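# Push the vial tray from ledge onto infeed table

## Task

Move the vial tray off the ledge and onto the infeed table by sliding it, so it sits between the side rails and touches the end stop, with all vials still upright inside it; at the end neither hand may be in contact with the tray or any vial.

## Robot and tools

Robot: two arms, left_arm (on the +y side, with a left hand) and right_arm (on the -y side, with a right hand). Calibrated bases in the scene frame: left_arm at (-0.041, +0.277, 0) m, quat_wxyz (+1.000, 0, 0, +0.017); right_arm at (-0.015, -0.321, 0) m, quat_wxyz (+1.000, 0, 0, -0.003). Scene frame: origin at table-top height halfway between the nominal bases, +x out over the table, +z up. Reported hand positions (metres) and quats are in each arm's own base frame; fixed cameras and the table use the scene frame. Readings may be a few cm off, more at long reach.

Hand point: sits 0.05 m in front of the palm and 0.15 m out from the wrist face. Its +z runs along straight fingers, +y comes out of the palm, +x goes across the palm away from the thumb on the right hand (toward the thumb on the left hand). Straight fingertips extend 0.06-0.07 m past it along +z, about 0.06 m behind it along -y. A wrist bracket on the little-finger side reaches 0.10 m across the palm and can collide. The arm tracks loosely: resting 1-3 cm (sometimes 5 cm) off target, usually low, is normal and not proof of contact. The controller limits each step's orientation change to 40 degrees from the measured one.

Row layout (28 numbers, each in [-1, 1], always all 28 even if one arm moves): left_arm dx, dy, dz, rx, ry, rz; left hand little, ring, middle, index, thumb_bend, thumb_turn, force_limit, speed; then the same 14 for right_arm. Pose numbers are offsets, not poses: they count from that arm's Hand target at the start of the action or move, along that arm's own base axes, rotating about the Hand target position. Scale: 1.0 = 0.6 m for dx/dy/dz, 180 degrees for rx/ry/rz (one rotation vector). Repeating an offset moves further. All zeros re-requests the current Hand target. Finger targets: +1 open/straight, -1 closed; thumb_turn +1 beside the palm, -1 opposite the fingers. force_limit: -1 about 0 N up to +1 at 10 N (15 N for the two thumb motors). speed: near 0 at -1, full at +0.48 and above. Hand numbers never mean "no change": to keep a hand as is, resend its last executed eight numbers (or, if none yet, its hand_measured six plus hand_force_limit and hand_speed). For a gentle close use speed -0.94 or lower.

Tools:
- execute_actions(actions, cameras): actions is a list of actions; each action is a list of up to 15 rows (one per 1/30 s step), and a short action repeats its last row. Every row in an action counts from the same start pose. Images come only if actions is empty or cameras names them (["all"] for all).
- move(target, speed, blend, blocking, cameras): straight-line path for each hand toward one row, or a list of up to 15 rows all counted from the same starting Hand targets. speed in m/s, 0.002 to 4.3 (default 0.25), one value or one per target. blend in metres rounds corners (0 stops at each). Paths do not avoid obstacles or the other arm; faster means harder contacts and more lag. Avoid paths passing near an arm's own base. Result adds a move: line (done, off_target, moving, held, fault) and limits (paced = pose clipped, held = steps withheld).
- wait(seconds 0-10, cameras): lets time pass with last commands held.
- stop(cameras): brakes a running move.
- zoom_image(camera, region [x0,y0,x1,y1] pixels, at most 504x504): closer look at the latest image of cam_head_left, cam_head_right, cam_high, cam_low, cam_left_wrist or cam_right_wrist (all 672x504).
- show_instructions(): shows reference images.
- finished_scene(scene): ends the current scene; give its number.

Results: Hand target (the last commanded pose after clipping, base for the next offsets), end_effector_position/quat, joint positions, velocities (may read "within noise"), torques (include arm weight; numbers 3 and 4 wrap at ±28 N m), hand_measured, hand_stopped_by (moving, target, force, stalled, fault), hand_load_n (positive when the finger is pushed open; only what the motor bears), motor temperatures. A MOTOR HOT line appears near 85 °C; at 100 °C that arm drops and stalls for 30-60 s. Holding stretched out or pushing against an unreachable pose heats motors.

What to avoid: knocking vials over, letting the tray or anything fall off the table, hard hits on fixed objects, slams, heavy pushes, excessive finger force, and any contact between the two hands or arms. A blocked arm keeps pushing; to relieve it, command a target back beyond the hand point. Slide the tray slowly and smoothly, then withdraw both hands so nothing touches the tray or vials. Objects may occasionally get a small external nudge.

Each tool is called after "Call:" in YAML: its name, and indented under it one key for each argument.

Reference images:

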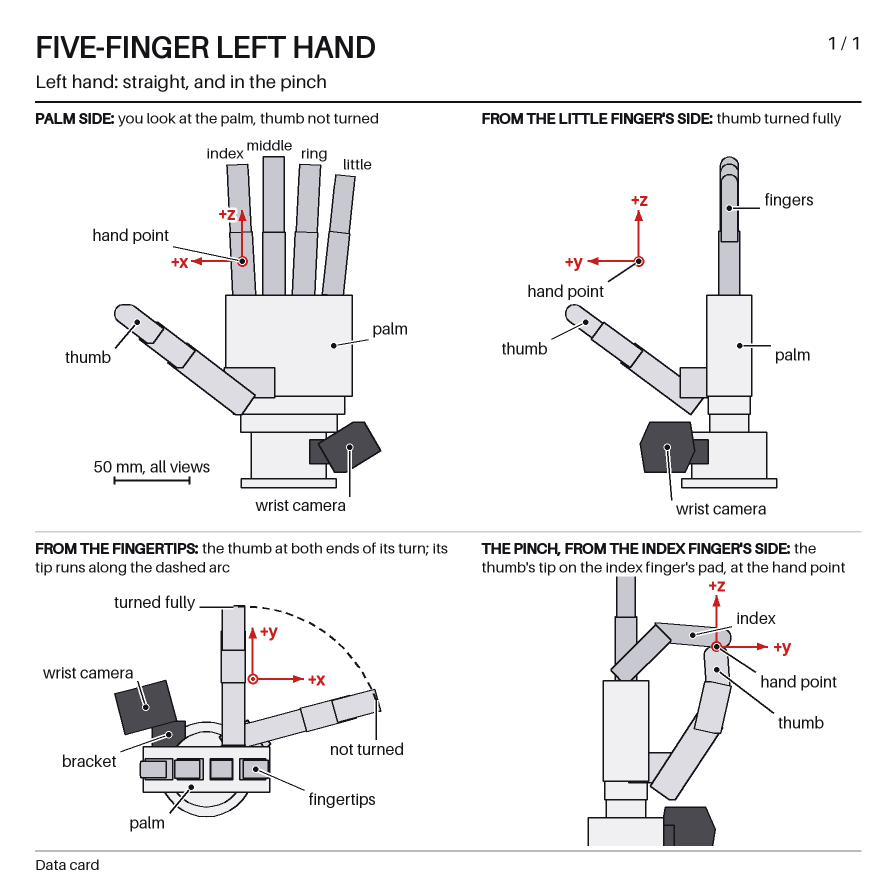

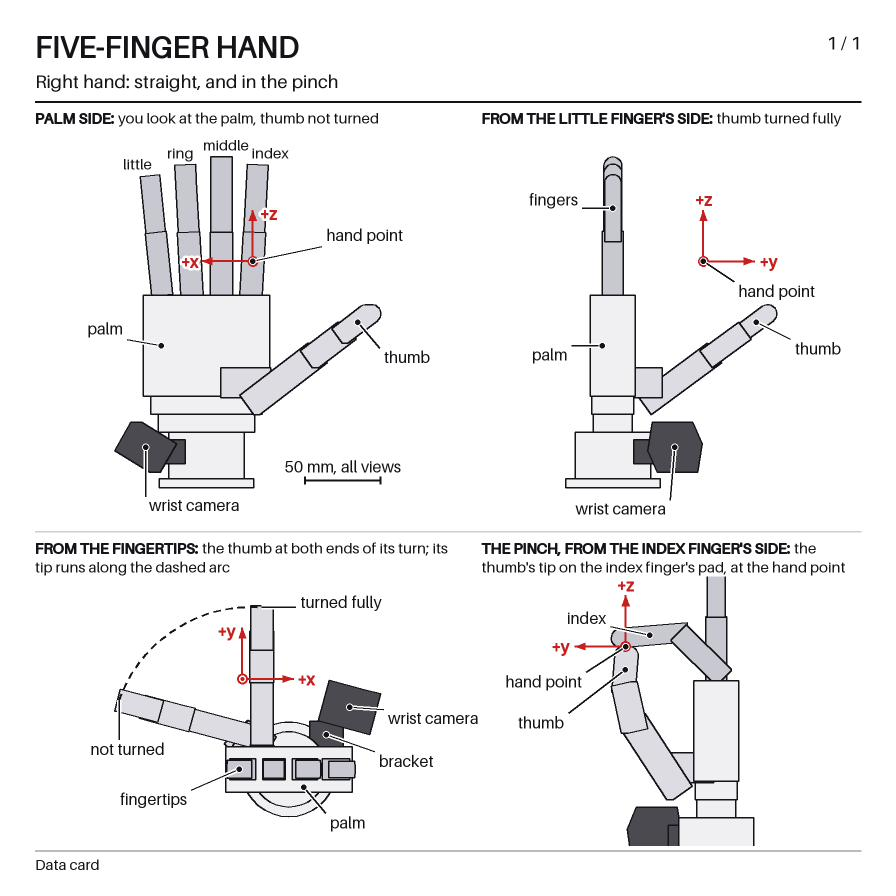

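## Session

Call:
execute_actions:
  actions: []

Call:
zoom_image:
  camera: "cam_head_right"
  region: [160, 240, 400, 470]

Call:
zoom_image:
  camera: "cam_high"
  region: [210, 80, 450, 310]

Scene clock: 0.00 s.
left_arm: end_effector_position=(+0.0980, +0.2972, +0.2522) hand_measured=(+1.000, +1.000, +1.000, +1.000, +1.000, +1.000) hand_load_n=(+0.0, +0.0, +0.0, +0.0, +0.0, +0.0) hand_stopped_by=(target, target, target, target, target, target) hand_force_limit=0.00 hand_speed=-0.80 end_effector_quat_wxyz=(-0.011, +0.829, +0.395, +0.395) | right_arm: end_effector_position=(+0.5934, -0.0921, +0.2105) hand_measured=(+1.000, +1.000, +1.000, +1.000, +1.000, +1.000) hand_load_n=(+0.0, +0.0, +0.0, +0.0, +0.0, +0.0) hand_stopped_by=(target, target, target, target, target, target) hand_force_limit=0.00 hand_speed=-0.80 end_effector_quat_wxyz=(+0.091, +0.983, +0.091, +0.129)
Joint positions: left_arm=[1.874 1.01 0.833 -1.22 0.798 -0.659] | right_arm=[0.005 1.76 1.686 -1.221 0.158 -1.772]
Joint velocities: within noise
Joint torques (N m): no reading
Motor temperatures (°C): left_arm=[32 32 40 31 34 31] | right_arm=[31 35 40 31 32 34]
Heat: left arm: hottest elbow 40 °C; right arm: hottest elbow 40 °C.
Hand target: left_arm +0.0966, +0.3015, +0.2583; -0.018, +0.830, +0.392, +0.396 | right_arm +0.6007, -0.0921, +0.2194; +0.092, +0.982, +0.090, +0.140
camera_calibration:
cam_left_wrist: T_world_to_cam=[[-0.512535, 0.846249, -0.145499, -0.158217], [0.141185, 0.250196, 0.957846, -0.327142], [0.84698, 0.470387, -0.247712, -0.0486538], [0, 0, 0, 1]] pos_world=[0.00630478, 0.238627, 0.278279]
cam_right_wrist: T_world_to_cam=[[0.427804, -0.872033, 0.237786, -0.384573], [-0.872421, -0.329579, 0.360915, 0.407146], [-0.23636, -0.36185, -0.901775, 0.415067], [0, 0, 0, 1]] pos_world=[0.61783, -0.0509814, 0.318798]

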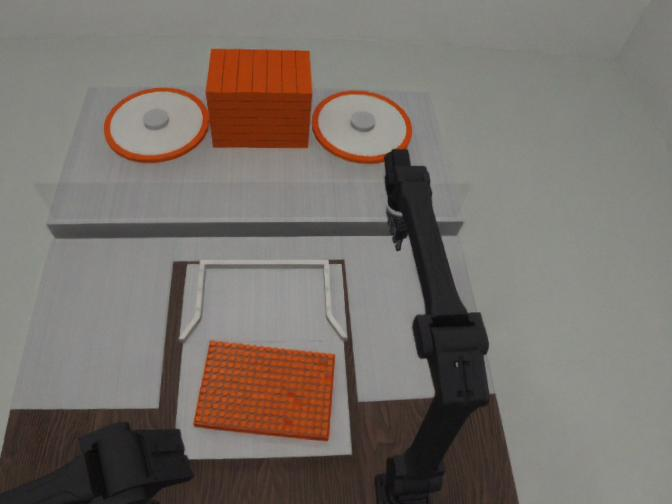

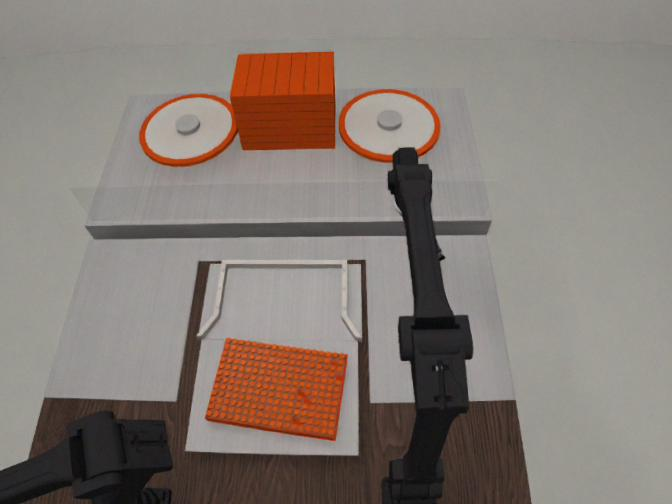

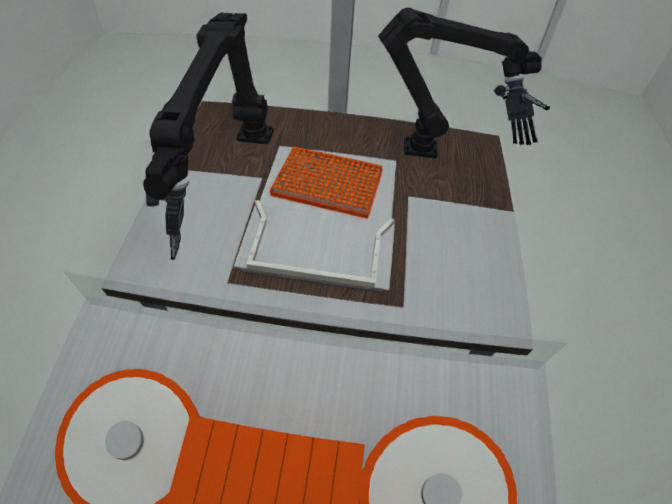

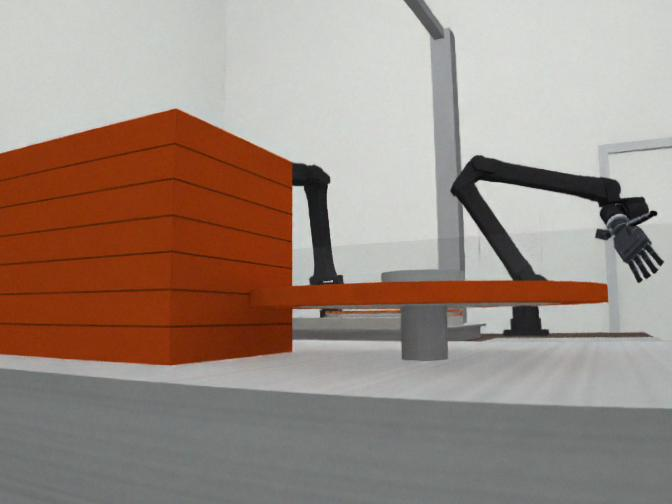

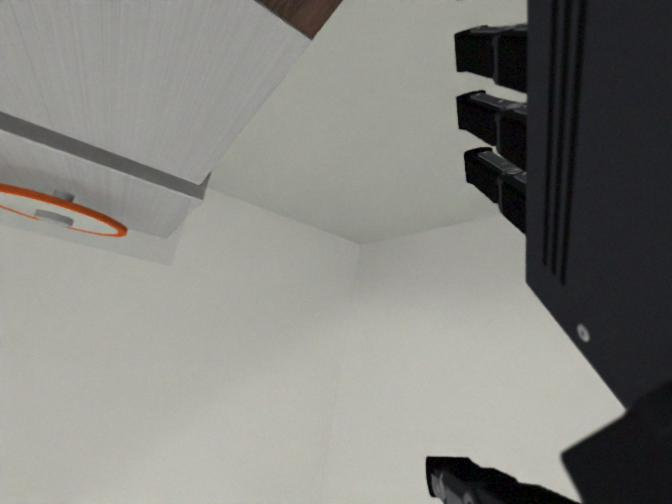

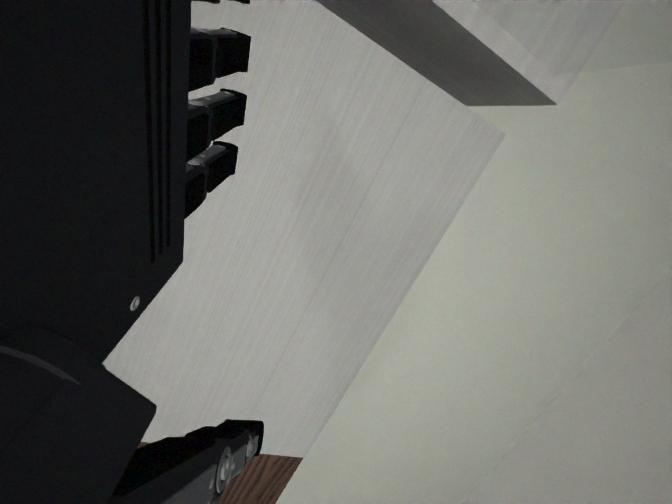

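Scaled by 2.100 from the camera's 672x504 image, which has a finer 960x720 frame.

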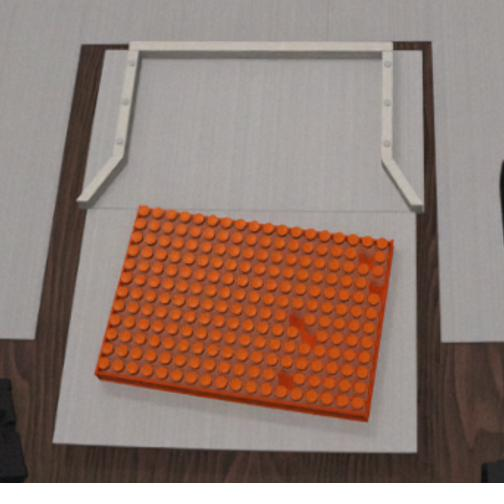

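Scaled by 2.100 from the camera's 672x504 image, which has a finer 960x720 frame.

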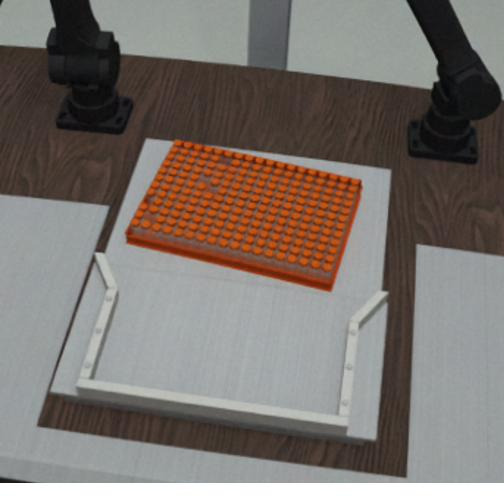

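Call:
move:
  target:
    - [0.3057,-0.3025,0.1028,0.1584,0.2647,-0.6109,1,1,1,1,1,-1,0,0, 0,0,0,0,0,0,1,1,1,1,1,1,0,-0.8]
    - [0.1057,-0.9192,0.0695,0.2865,0.2205,-0.8251,1,1,1,1,1,-1,0,0, 0,0,0,0,0,0,1,1,1,1,1,1,0,-0.8]
  speed: 0.4
  blend: [0.05,0]

Scene clock: 72.37 s.
left_arm: end_effector_position=(+0.1557, -0.2421, +0.2844) hand_measured=(+1.000, +1.000, +1.000, +1.000, +1.000, -1.000) hand_load_n=(+0.0, +0.0, +0.0, +0.0, +0.0, +0.0) hand_stopped_by=(target, target, target, target, target, target) hand_force_limit=0.00 hand_speed=0.00 end_effector_quat_wxyz=(-0.006, -0.572, +0.820, -0.008) | right_arm: end_effector_position=(+0.5934, -0.0921, +0.2105) hand_measured=(+1.000, +1.000, +1.000, +1.000, +1.000, +1.000) hand_load_n=(+0.0, +0.0, +0.0, +0.0, +0.0, +0.0) hand_stopped_by=(target, target, target, target, target, target) hand_force_limit=0.00 hand_speed=-0.80 end_effector_quat_wxyz=(+0.091, +0.983, +0.091, +0.129)
Joint positions: left_arm=[-0.8 1.18 1.3 -1.677 0.014 -0.448] | right_arm=[0.005 1.76 1.686 -1.221 0.158 -1.772]
Joint torques (N m): left_arm=[-0.5 -8.12 10.07 0.66 -0.06 -0.09] | right_arm=[-0.21 -13.51 10.96 1.1 0.21 -0.05]
Motor temperatures (°C): left_arm=[32 32 45 31 34 31] | right_arm=[31 38 45 31 32 34]
Heat: left arm: hottest elbow 45 °C; right arm: hottest elbow 45 °C.
Hand target: left_arm +0.1601, -0.2500, +0.3001; +0.000, -0.573, +0.819, +0.000 | right_arm +0.6007, -0.0921, +0.2194; +0.092, +0.982, +0.090, +0.140
Off the commanded pose: left_arm 0.018 m, 1 deg | right_arm 0.012 m, 1 deg.
joint sent to its limit (left arm) — joint 4 (wrist pitch), lower limit. The joint targets are off in orientation, not in position.
move: off_target (left_arm, right_arm)

Call:
move:
  target:
    - [-0.1468,-0.1927,-0.1835,0,0,0.0944,1,1,1,1,1,-1,0,0, 0,0,0,0,0,0,1,1,1,1,1,1,0,-0.8]
    - [-0.1468,-0.1927,-0.3018,0,0,0.0944,1,1,1,1,1,-1,0,0, 0,0,0,0,0,0,1,1,1,1,1,1,0,-0.8]
  speed: [0.3,0.12]
  blend: [0.01,0]
  cameras: ["cam_head_right","cam_high","cam_left_wrist"]

Call:
zoom_image:
  camera: "cam_high"
  region: [210, 80, 450, 310]

Scene clock: 86.97 s.
left_arm: end_effector_position=(+0.0748, -0.3658, +0.1298) hand_measured=(+1.000, +1.000, +1.000, +1.000, +1.000, -1.000) hand_load_n=(+0.0, +0.0, +0.0, +0.0, +0.0, +0.0) hand_stopped_by=(target, target, target, target, target, target) hand_force_limit=0.00 hand_speed=0.00 end_effector_quat_wxyz=(+0.005, +0.688, -0.726, +0.009) | right_arm: end_effector_position=(+0.5934, -0.0921, +0.2105) hand_measured=(+1.000, +1.000, +1.000, +1.000, +1.000, +1.000) hand_load_n=(+0.0, +0.0, +0.0, +0.0, +0.0, +0.0) hand_stopped_by=(target, target, target, target, target, target) hand_force_limit=0.00 hand_speed=-0.80 end_effector_quat_wxyz=(+0.091, +0.983, +0.091, +0.129)
Joint positions: left_arm=[-1.184 1.325 1.015 -1.24 0.004 -1.129] | right_arm=[0.005 1.76 1.686 -1.221 0.158 -1.772]
Joint torques (N m): left_arm=[-0.62 -8.41 6.01 1.36 -0.01 -0.07] | right_arm=[0.21 -13.63 11.15 1.01 0.26 -0.06]
Heat: left arm: hottest elbow 46 °C; right arm: hottest elbow 46 °C.
Hand target: left_arm +0.0720, -0.3657, +0.1190; +0.000, +0.688, -0.726, +0.000 | right_arm +0.6007, -0.0921, +0.2194; +0.092, +0.982, +0.090, +0.140
Off the commanded pose: left_arm 0.011 m, 1 deg | right_arm 0.012 m, 1 deg.
move: off_target (left_arm, right_arm)
camera_calibration:
cam_left_wrist: T_world_to_cam=[[0.949814, -0.310634, -0.0368608, -0.173576], [-0.251502, -0.828398, 0.500503, -0.346544], [-0.186009, -0.466115, -0.864949, 0.0673509], [0, 0, 0, 1]] pos_world=[0.0902367, -0.309602, 0.225303]
Images, in order (width x height): cam_head_right 672x504, cam_high 672x504, cam_left_wrist 672x504.

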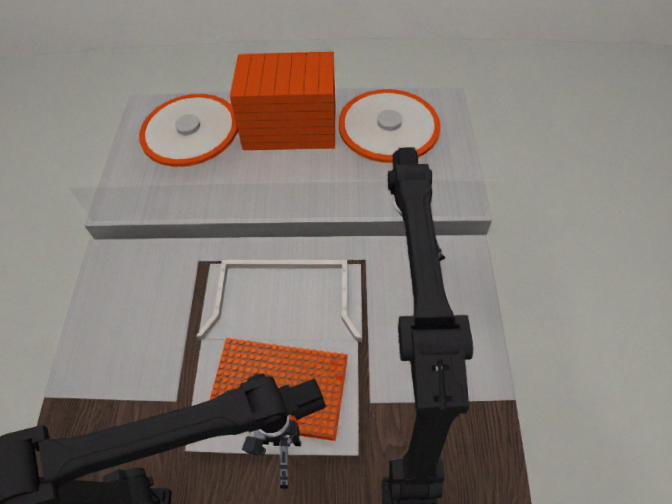

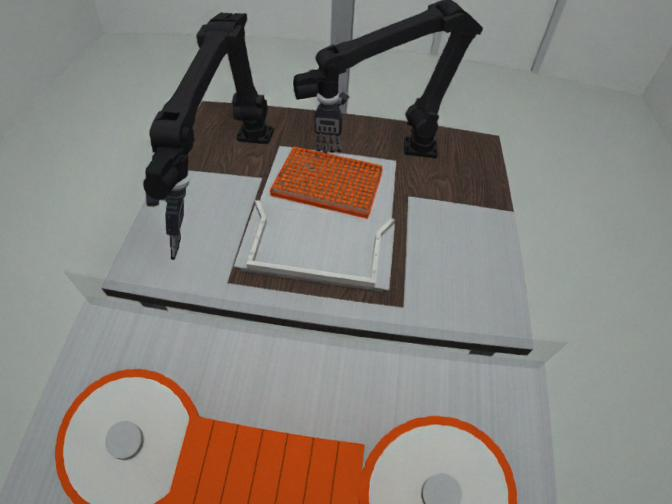

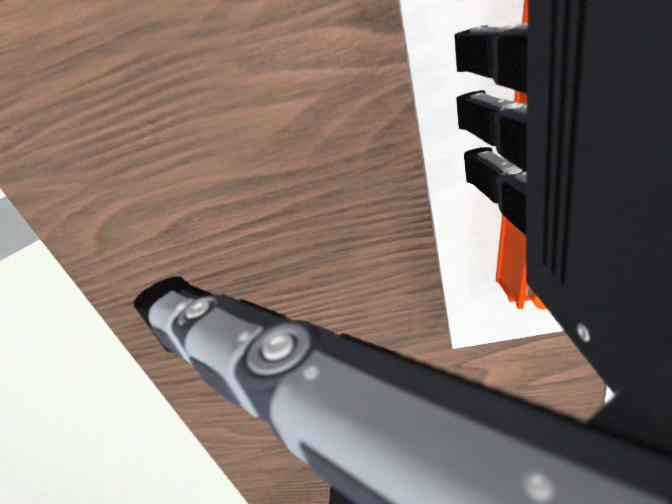

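Scaled by 2.100 from the camera's 672x504 image, which has a finer 960x720 frame.

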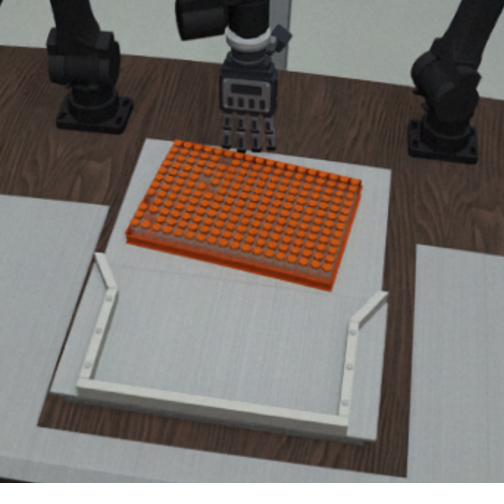

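Call:
move:
  target: [0.155,-0.012,0.0183,0,0,0,1,1,1,1,1,-1,0,0, 0,0,0,0,0,0,1,1,1,1,1,1,0,-0.8]
  speed: 0.06
  cameras: ["cam_head_right","cam_high"]

Call:
zoom_image:
  camera: "cam_high"
  region: [210, 120, 430, 310]

Call:
zoom_image:
  camera: "cam_head_right"
  region: [180, 250, 370, 430]

Scene clock: 103.43 s.
left_arm: end_effector_position=(+0.1433, -0.3603, +0.1204) hand_measured=(+1.000, +1.000, +1.000, +1.000, +1.000, -1.000) hand_load_n=(+0.0, +0.0, -0.5, -1.0, +0.0, +0.0) hand_stopped_by=(target, target, target, target, target, target) hand_force_limit=0.00 hand_speed=0.00 end_effector_quat_wxyz=(+0.005, +0.682, -0.731, -0.016) | right_arm: end_effector_position=(+0.5934, -0.0921, +0.2105) hand_measured=(+1.000, +1.000, +1.000, +1.000, +1.000, +1.000) hand_load_n=(+0.0, +0.0, +0.0, +0.0, +0.0, +0.0) hand_stopped_by=(target, target, target, target, target, target) hand_force_limit=0.00 hand_speed=-0.80 end_effector_quat_wxyz=(+0.091, +0.983, +0.091, +0.129)
Joint positions: left_arm=[-1.01 1.439 1.098 -1.259 0.016 -0.941] | right_arm=[0.005 1.76 1.686 -1.221 0.158 -1.772]
Joint torques (N m): left_arm=[2.14 -10.23 10.19 0.88 -0.53 0.03] | right_arm=[-0.09 -13.63 11.18 0.84 0.26 -0.07]
Heat: left arm: hottest elbow 45 °C; right arm: hottest elbow 46 °C.
Hand target: left_arm +0.1650, -0.3729, +0.1299; +0.000, +0.688, -0.726, +0.000 | right_arm +0.6007, -0.0921, +0.2194; +0.092, +0.982, +0.090, +0.140
Off the commanded pose: left_arm 0.027 m, 2 deg | right_arm 0.012 m, 1 deg.
move: off_target (left_arm, right_arm)
Images, in order (width x height): cam_head_right 672x504, cam_high 672x504.

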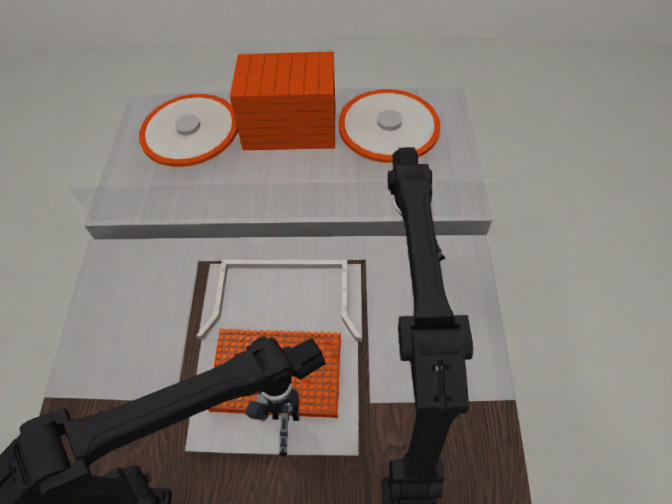

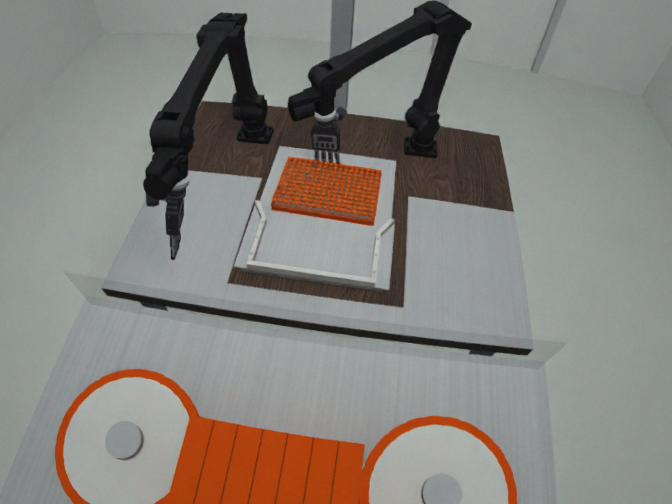

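Scaled by 2.291 from the camera's 672x504 image, which has a finer 960x720 frame.

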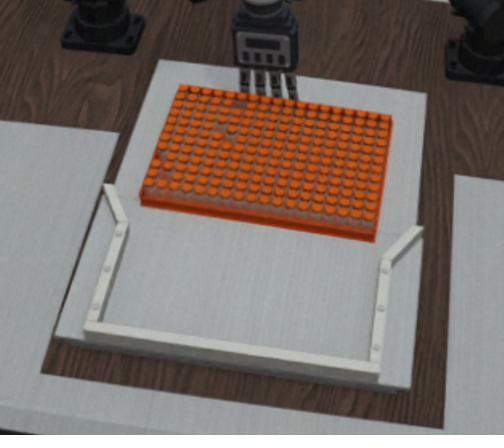

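Scaled by 2.653 from the camera's 672x504 image, which has a finer 960x720 frame.

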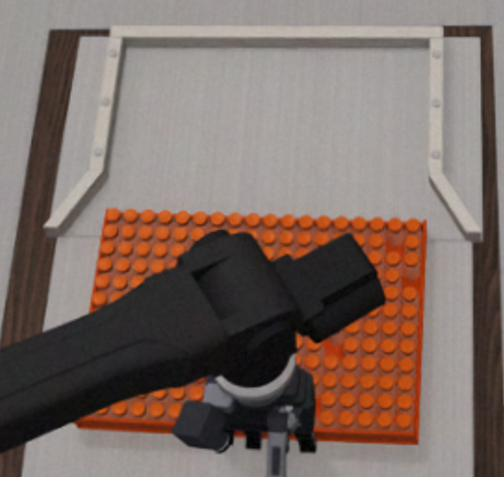

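Call:
move:
  target: [0.1,-0.0053,0.012,0,0,0.008,1,1,1,1,1,-1,0,0, 0,0,0,0,0,0,1,1,1,1,1,1,0,-0.8]
  speed: 0.06
  cameras: ["cam_head_right","cam_high"]

Call:
zoom_image:
  camera: "cam_high"
  region: [210, 120, 430, 310]

Call:
zoom_image:
  camera: "cam_head_right"
  region: [180, 250, 370, 430]

Scene clock: 133.63 s.
left_arm: end_effector_position=(+0.1976, -0.3654, +0.1266) hand_measured=(+1.000, +1.000, +1.000, +1.000, +1.000, -1.000) hand_load_n=(-1.0, -2.0, +0.0, +0.0, +0.0, +0.0) hand_stopped_by=(target, target, target, target, target, target) hand_force_limit=0.00 hand_speed=0.00 end_effector_quat_wxyz=(+0.007, +0.695, -0.719, -0.021) | right_arm: end_effector_position=(+0.5934, -0.0921, +0.2105) hand_measured=(+1.000, +1.000, +1.000, +1.000, +1.000, +1.000) hand_load_n=(+0.0, +0.0, +0.0, +0.0, +0.0, +0.0) hand_stopped_by=(target, target, target, target, target, target) hand_force_limit=0.00 hand_speed=-0.80 end_effector_quat_wxyz=(+0.091, +0.983, +0.091, +0.129)
Joint positions: left_arm=[-0.906 1.525 1.208 -1.293 0.018 -0.873] | right_arm=[0.005 1.76 1.686 -1.221 0.158 -1.772]
Joint torques (N m): left_arm=[2.61 -11.34 10.8 1.02 -0.64 0.19] | right_arm=[-0.15 -13.16 11.1 0.76 0.24 -0.03]
Heat: left arm: hottest elbow 47 °C; right arm: hottest elbow 47 °C.
Hand target: left_arm +0.2250, -0.3761, +0.1373; +0.000, +0.697, -0.717, +0.000 | right_arm +0.6007, -0.0921, +0.2194; +0.092, +0.982, +0.090, +0.140
Off the commanded pose: left_arm 0.031 m, 3 deg | right_arm 0.012 m, 1 deg.
move: off_target (left_arm, right_arm)
Images, in order (width x height): cam_head_right 672x504, cam_high 672x504.

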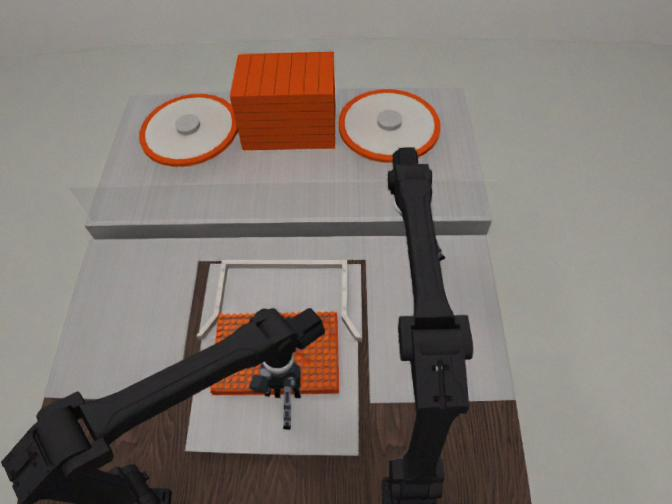

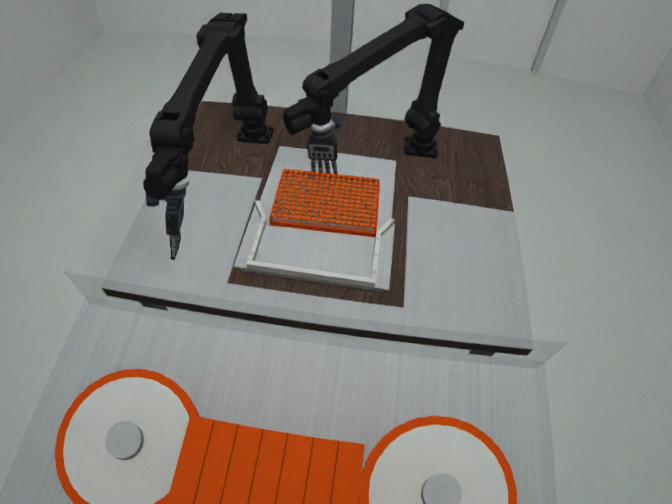

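Scaled by 2.291 from the camera's 672x504 image, which has a finer 960x720 frame.

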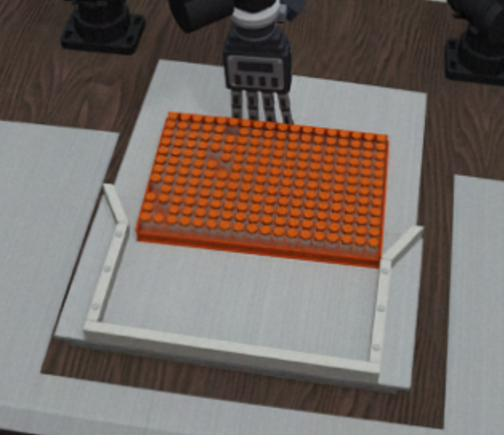

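Scaled by 2.653 from the camera's 672x504 image, which has a finer 960x720 frame.

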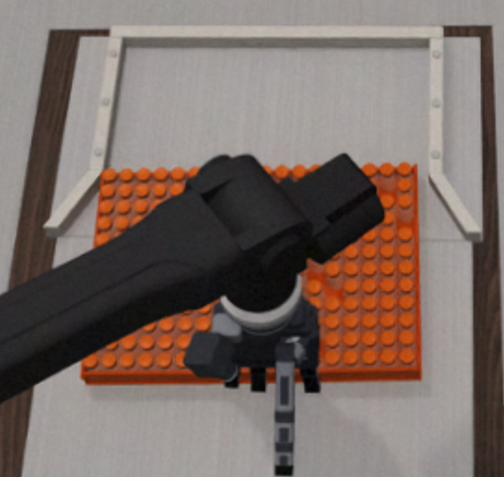

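Call:
move:
  target: [0.1,-0.0153,0.0,0,0,-0.009,1,1,1,1,1,-1,0,0, 0,0,0,0,0,0,1,1,1,1,1,1,0,-0.8]
  speed: 0.06
  cameras: ["cam_head_right","cam_high"]

Call:
zoom_image:
  camera: "cam_high"
  region: [210, 120, 430, 310]

Call:
zoom_image:
  camera: "cam_head_right"
  region: [180, 250, 370, 430]

Scene clock: 154.43 s.
left_arm: end_effector_position=(+0.2606, -0.3753, +0.1295) hand_measured=(+1.000, +1.000, +1.000, +1.000, +1.000, -1.000) hand_load_n=(-3.0, +0.0, +0.5, +0.0, +0.0, +0.0) hand_stopped_by=(target, target, target, target, target, target) hand_force_limit=0.00 hand_speed=0.00 end_effector_quat_wxyz=(+0.006, +0.689, -0.724, -0.018) | right_arm: end_effector_position=(+0.5934, -0.0921, +0.2105) hand_measured=(+1.000, +1.000, +1.000, +1.000, +1.000, +1.000) hand_load_n=(+0.0, +0.0, +0.0, +0.0, +0.0, +0.0) hand_stopped_by=(target, target, target, target, target, target) hand_force_limit=0.00 hand_speed=-0.80 end_effector_quat_wxyz=(+0.091, +0.983, +0.091, +0.129)
Joint positions: left_arm=[-0.817 1.644 1.359 -1.322 0.012 -0.767] | right_arm=[0.005 1.76 1.686 -1.221 0.158 -1.772]
Joint torques (N m): left_arm=[1.44 -13.1 10.7 1.1 -0.38 0.19] | right_arm=[-0.09 -13.74 11.34 0.81 0.24 -0.06]
Heat: left arm: hottest elbow 46 °C; right arm: hottest elbow 47 °C.
Hand target: left_arm +0.2850, -0.3852, +0.1371; +0.000, +0.687, -0.727, +0.000 | right_arm +0.6007, -0.0921, +0.2194; +0.092, +0.982, +0.090, +0.140
Off the commanded pose: left_arm 0.027 m, 2 deg | right_arm 0.012 m, 1 deg.
move: off_target (left_arm, right_arm)
Images, in order (width x height): cam_head_right 672x504, cam_high 672x504.

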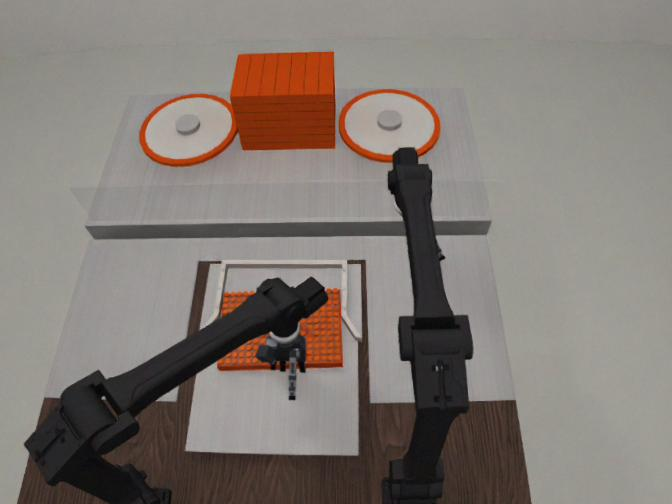

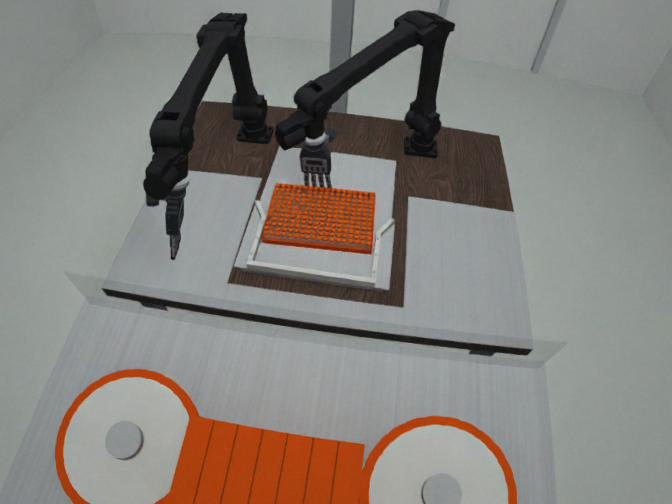

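Scaled by 2.291 from the camera's 672x504 image, which has a finer 960x720 frame.

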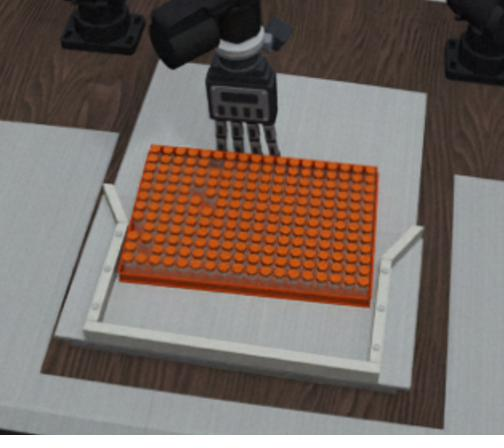

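Scaled by 2.653 from the camera's 672x504 image, which has a finer 960x720 frame.

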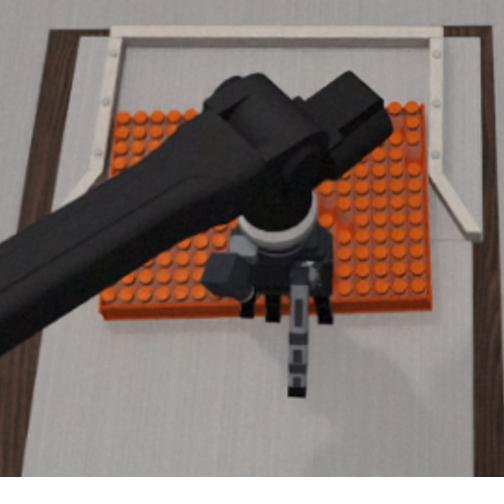

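Call:
move:
  target:
    - [-0.075,0.0,0.0,0,0,0,1,1,1,1,1,-1,0,0, 0,0,0,0,0,0,1,1,1,1,1,1,0,-0.8]
    - [-0.075,0.07,0.0,0,0,0,1,1,1,1,1,-1,0,0, 0,0,0,0,0,0,1,1,1,1,1,1,0,-0.8]
    - [0.125,0.0636,0.0,0,0,0,1,1,1,1,1,-1,0,0, 0,0,0,0,0,0,1,1,1,1,1,1,0,-0.8]
  speed: [0.1,0.1,0.06]
  blend: [0.005,0.005,0]
  cameras: ["cam_high","cam_head_right"]

Call:
zoom_image:
  camera: "cam_high"
  region: [210, 120, 430, 310]

Call:
zoom_image:
  camera: "cam_head_right"
  region: [180, 250, 370, 430]

Scene clock: 173.80 s.
left_arm: end_effector_position=(+0.3330, -0.3379, +0.1327) hand_measured=(+1.000, +1.000, +1.000, +1.000, +1.000, -1.000) hand_load_n=(+0.0, -2.0, -1.0, -0.5, -0.5, +0.0) hand_stopped_by=(target, target, target, target, target, target) hand_force_limit=0.00 hand_speed=0.00 end_effector_quat_wxyz=(+0.007, +0.687, -0.727, -0.019) | right_arm: end_effector_position=(+0.5934, -0.0921, +0.2105) hand_measured=(+1.000, +1.000, +1.000, +1.000, +1.000, +1.000) hand_load_n=(+0.0, +0.0, +0.0, +0.0, +0.0, +0.0) hand_stopped_by=(target, target, target, target, target, target) hand_force_limit=0.00 hand_speed=-0.80 end_effector_quat_wxyz=(+0.091, +0.983, +0.091, +0.129)
Joint positions: left_arm=[-0.663 1.715 1.459 -1.355 0.007 -0.606] | right_arm=[0.005 1.76 1.686 -1.221 0.158 -1.772]
Joint torques (N m): left_arm=[1.55 -14.51 10.8 1.46 -0.23 0.16] | right_arm=[-0.21 -13.63 11.08 1.02 0.25 -0.03]
Heat: left arm: hottest elbow 46 °C; right arm: hottest elbow 47 °C.
Hand target: left_arm +0.3599, -0.3471, +0.1371; +0.000, +0.687, -0.727, +0.000 | right_arm +0.6007, -0.0921, +0.2194; +0.092, +0.982, +0.090, +0.140
Off the commanded pose: left_arm 0.029 m, 2 deg | right_arm 0.012 m, 1 deg.
move: off_target (left_arm, right_arm)
Images, in order (width x height): cam_head_right 672x504, cam_high 672x504.

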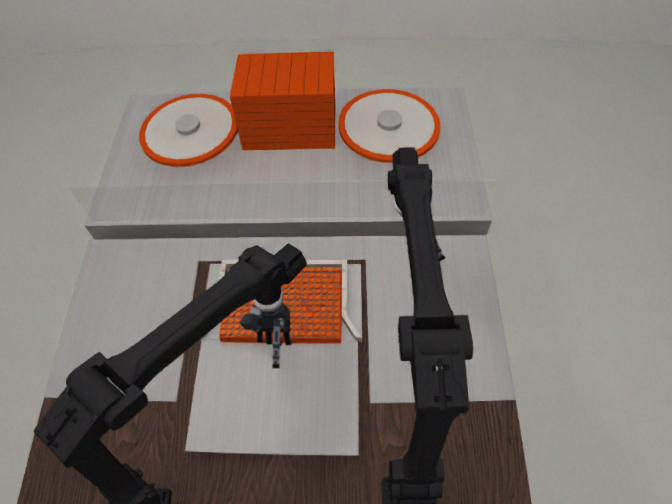

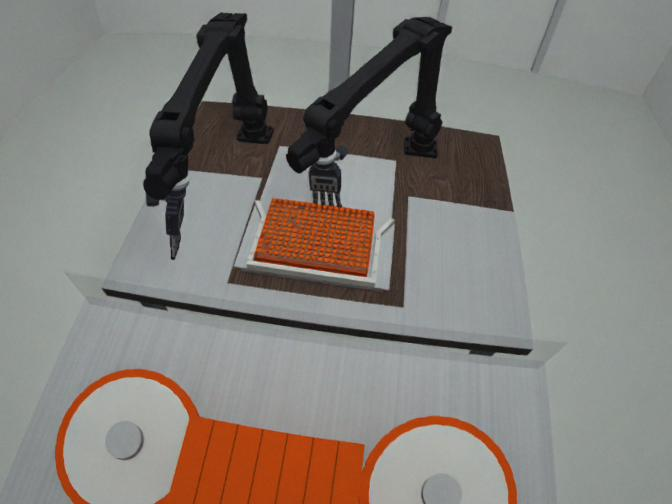

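Scaled by 2.291 from the camera's 672x504 image, which has a finer 960x720 frame.

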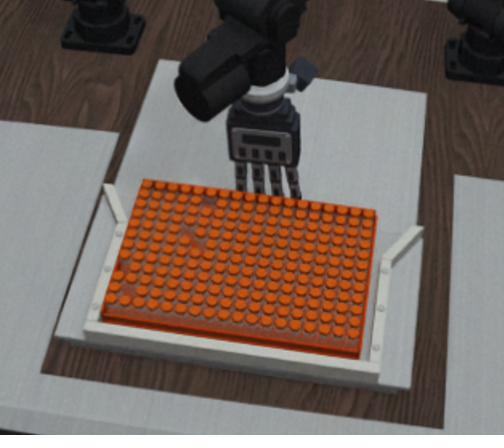

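Scaled by 2.653 from the camera's 672x504 image, which has a finer 960x720 frame.

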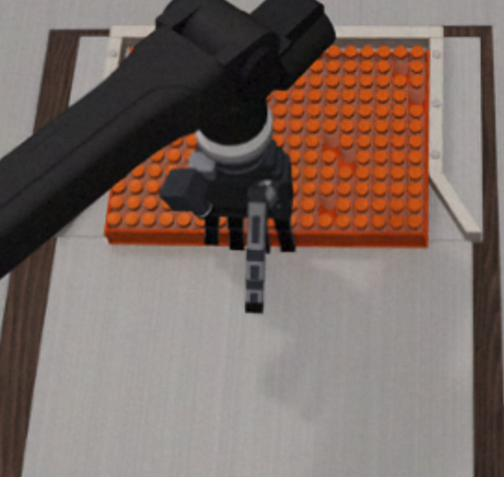

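Call:
move:
  target:
    - [0.06,-0.003,0.0,0,0,0,1,1,1,1,1,-1,0,0, 0,0,0,0,0,0,1,1,1,1,1,1,0,-0.8]
    - [-0.16,0.0,0.03,0,0,0,1,1,1,1,1,-1,0,0, 0,0,0,0,0,0,1,1,1,1,1,1,0,-0.8]
  speed: [0.045,0.15]
  cameras: ["cam_high","cam_head_right","cam_head_left"]

Call:
zoom_image:
  camera: "cam_high"
  region: [240, 190, 410, 300]

Call:
zoom_image:
  camera: "cam_head_right"
  region: [190, 250, 370, 350]

Scene clock: 189.60 s.
left_arm: end_effector_position=(+0.2672, -0.3461, +0.1545) hand_measured=(+1.000, +1.000, +1.000, +1.000, +1.000, -1.000) hand_load_n=(+0.0, +0.0, +0.0, +0.0, +0.0, +0.0) hand_stopped_by=(target, target, target, target, target, target) hand_force_limit=0.00 hand_speed=0.00 end_effector_quat_wxyz=(+0.002, +0.686, -0.728, -0.005) | right_arm: end_effector_position=(+0.5934, -0.0921, +0.2105) hand_measured=(+1.000, +1.000, +1.000, +1.000, +1.000, +1.000) hand_load_n=(+0.0, +0.0, +0.0, +0.0, +0.0, +0.0) hand_stopped_by=(target, target, target, target, target, target) hand_force_limit=0.00 hand_speed=-0.80 end_effector_quat_wxyz=(+0.091, +0.983, +0.091, +0.129)
Joint positions: left_arm=[-0.767 1.57 1.339 -1.351 0.004 -0.708] | right_arm=[0.005 1.76 1.686 -1.221 0.158 -1.772]
Joint torques (N m): left_arm=[-0.44 -15.74 5.96 1.44 -0.07 -0.08] | right_arm=[-0.21 -13.51 11.1 0.92 0.24 -0.1]
Heat: left arm: hottest elbow 47 °C; right arm: hottest elbow 47 °C.
Hand target: left_arm +0.2640, -0.3471, +0.1552; +0.000, +0.687, -0.727, +0.000 | right_arm +0.6007, -0.0921, +0.2194; +0.092, +0.982, +0.090, +0.140
Off the commanded pose: left_arm 0.003 m, 1 deg | right_arm 0.012 m, 1 deg.
move: off_target (right_arm)
Images, in order (width x height): cam_head_left 672x504, cam_head_right 672x504, cam_high 672x504.

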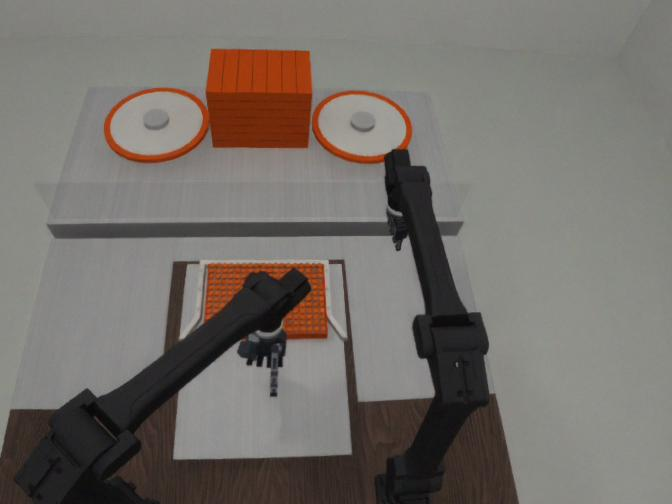

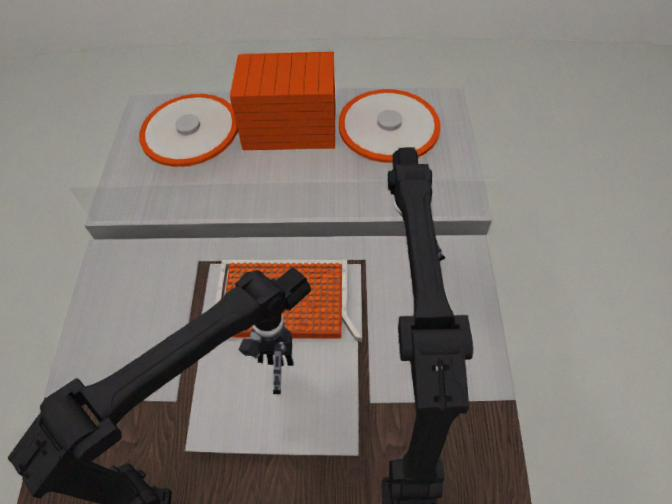

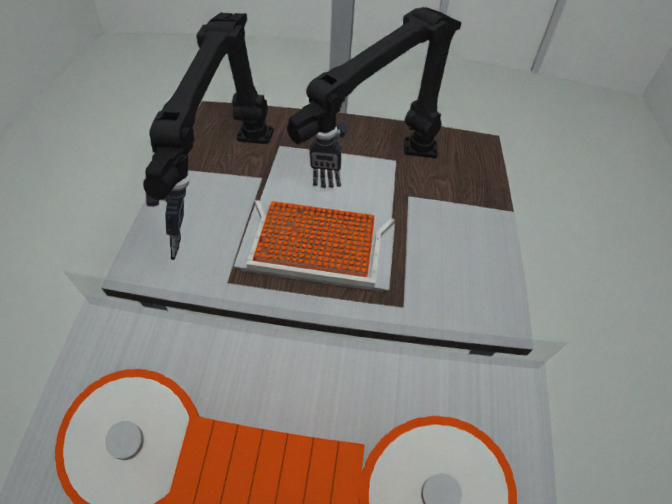

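Scaled by 2.965 from the camera's 672x504 image, which has a finer 960x720 frame.

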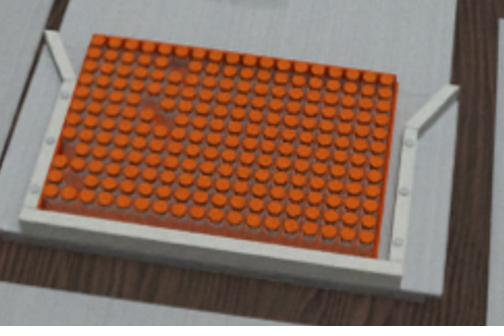

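Scaled by 2.800 from the camera's 672x504 image, which has a finer 960x720 frame.

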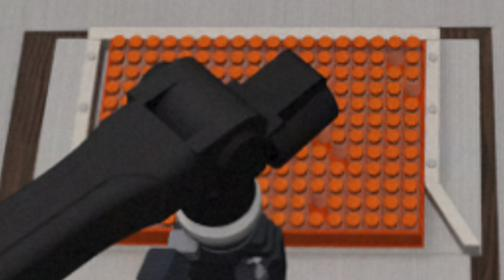

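Call:
zoom_image:
  camera: "cam_head_right"
  region: [280, 250, 370, 310]

Call:
zoom_image:
  camera: "cam_high"
  region: [240, 240, 330, 300]

Call:
zoom_image:
  camera: "cam_high"
  region: [320, 240, 410, 300]

Scaled by 5.600 from the camera's 672x504 image, which has a finer 960x720 frame.

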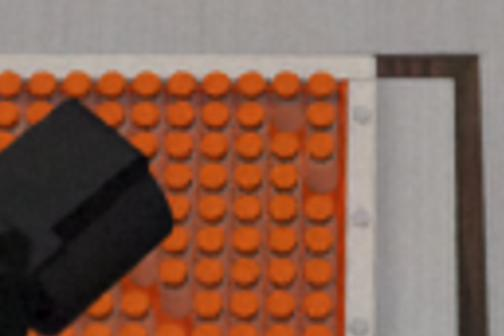

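Scaled by 5.600 from the camera's 672x504 image, which has a finer 960x720 frame.

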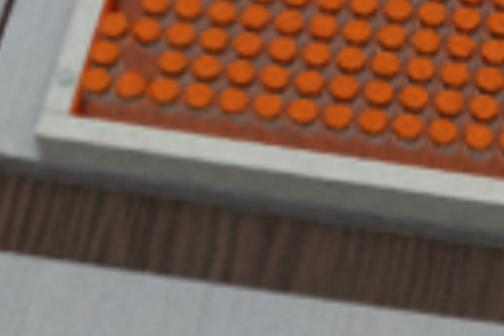

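Scaled by 5.600 from the camera's 672x504 image, which has a finer 960x720 frame.

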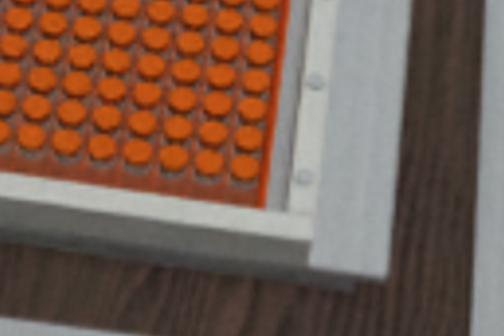

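Call:
finished_scene:
  scene: 2

The scene is finished: the task was done.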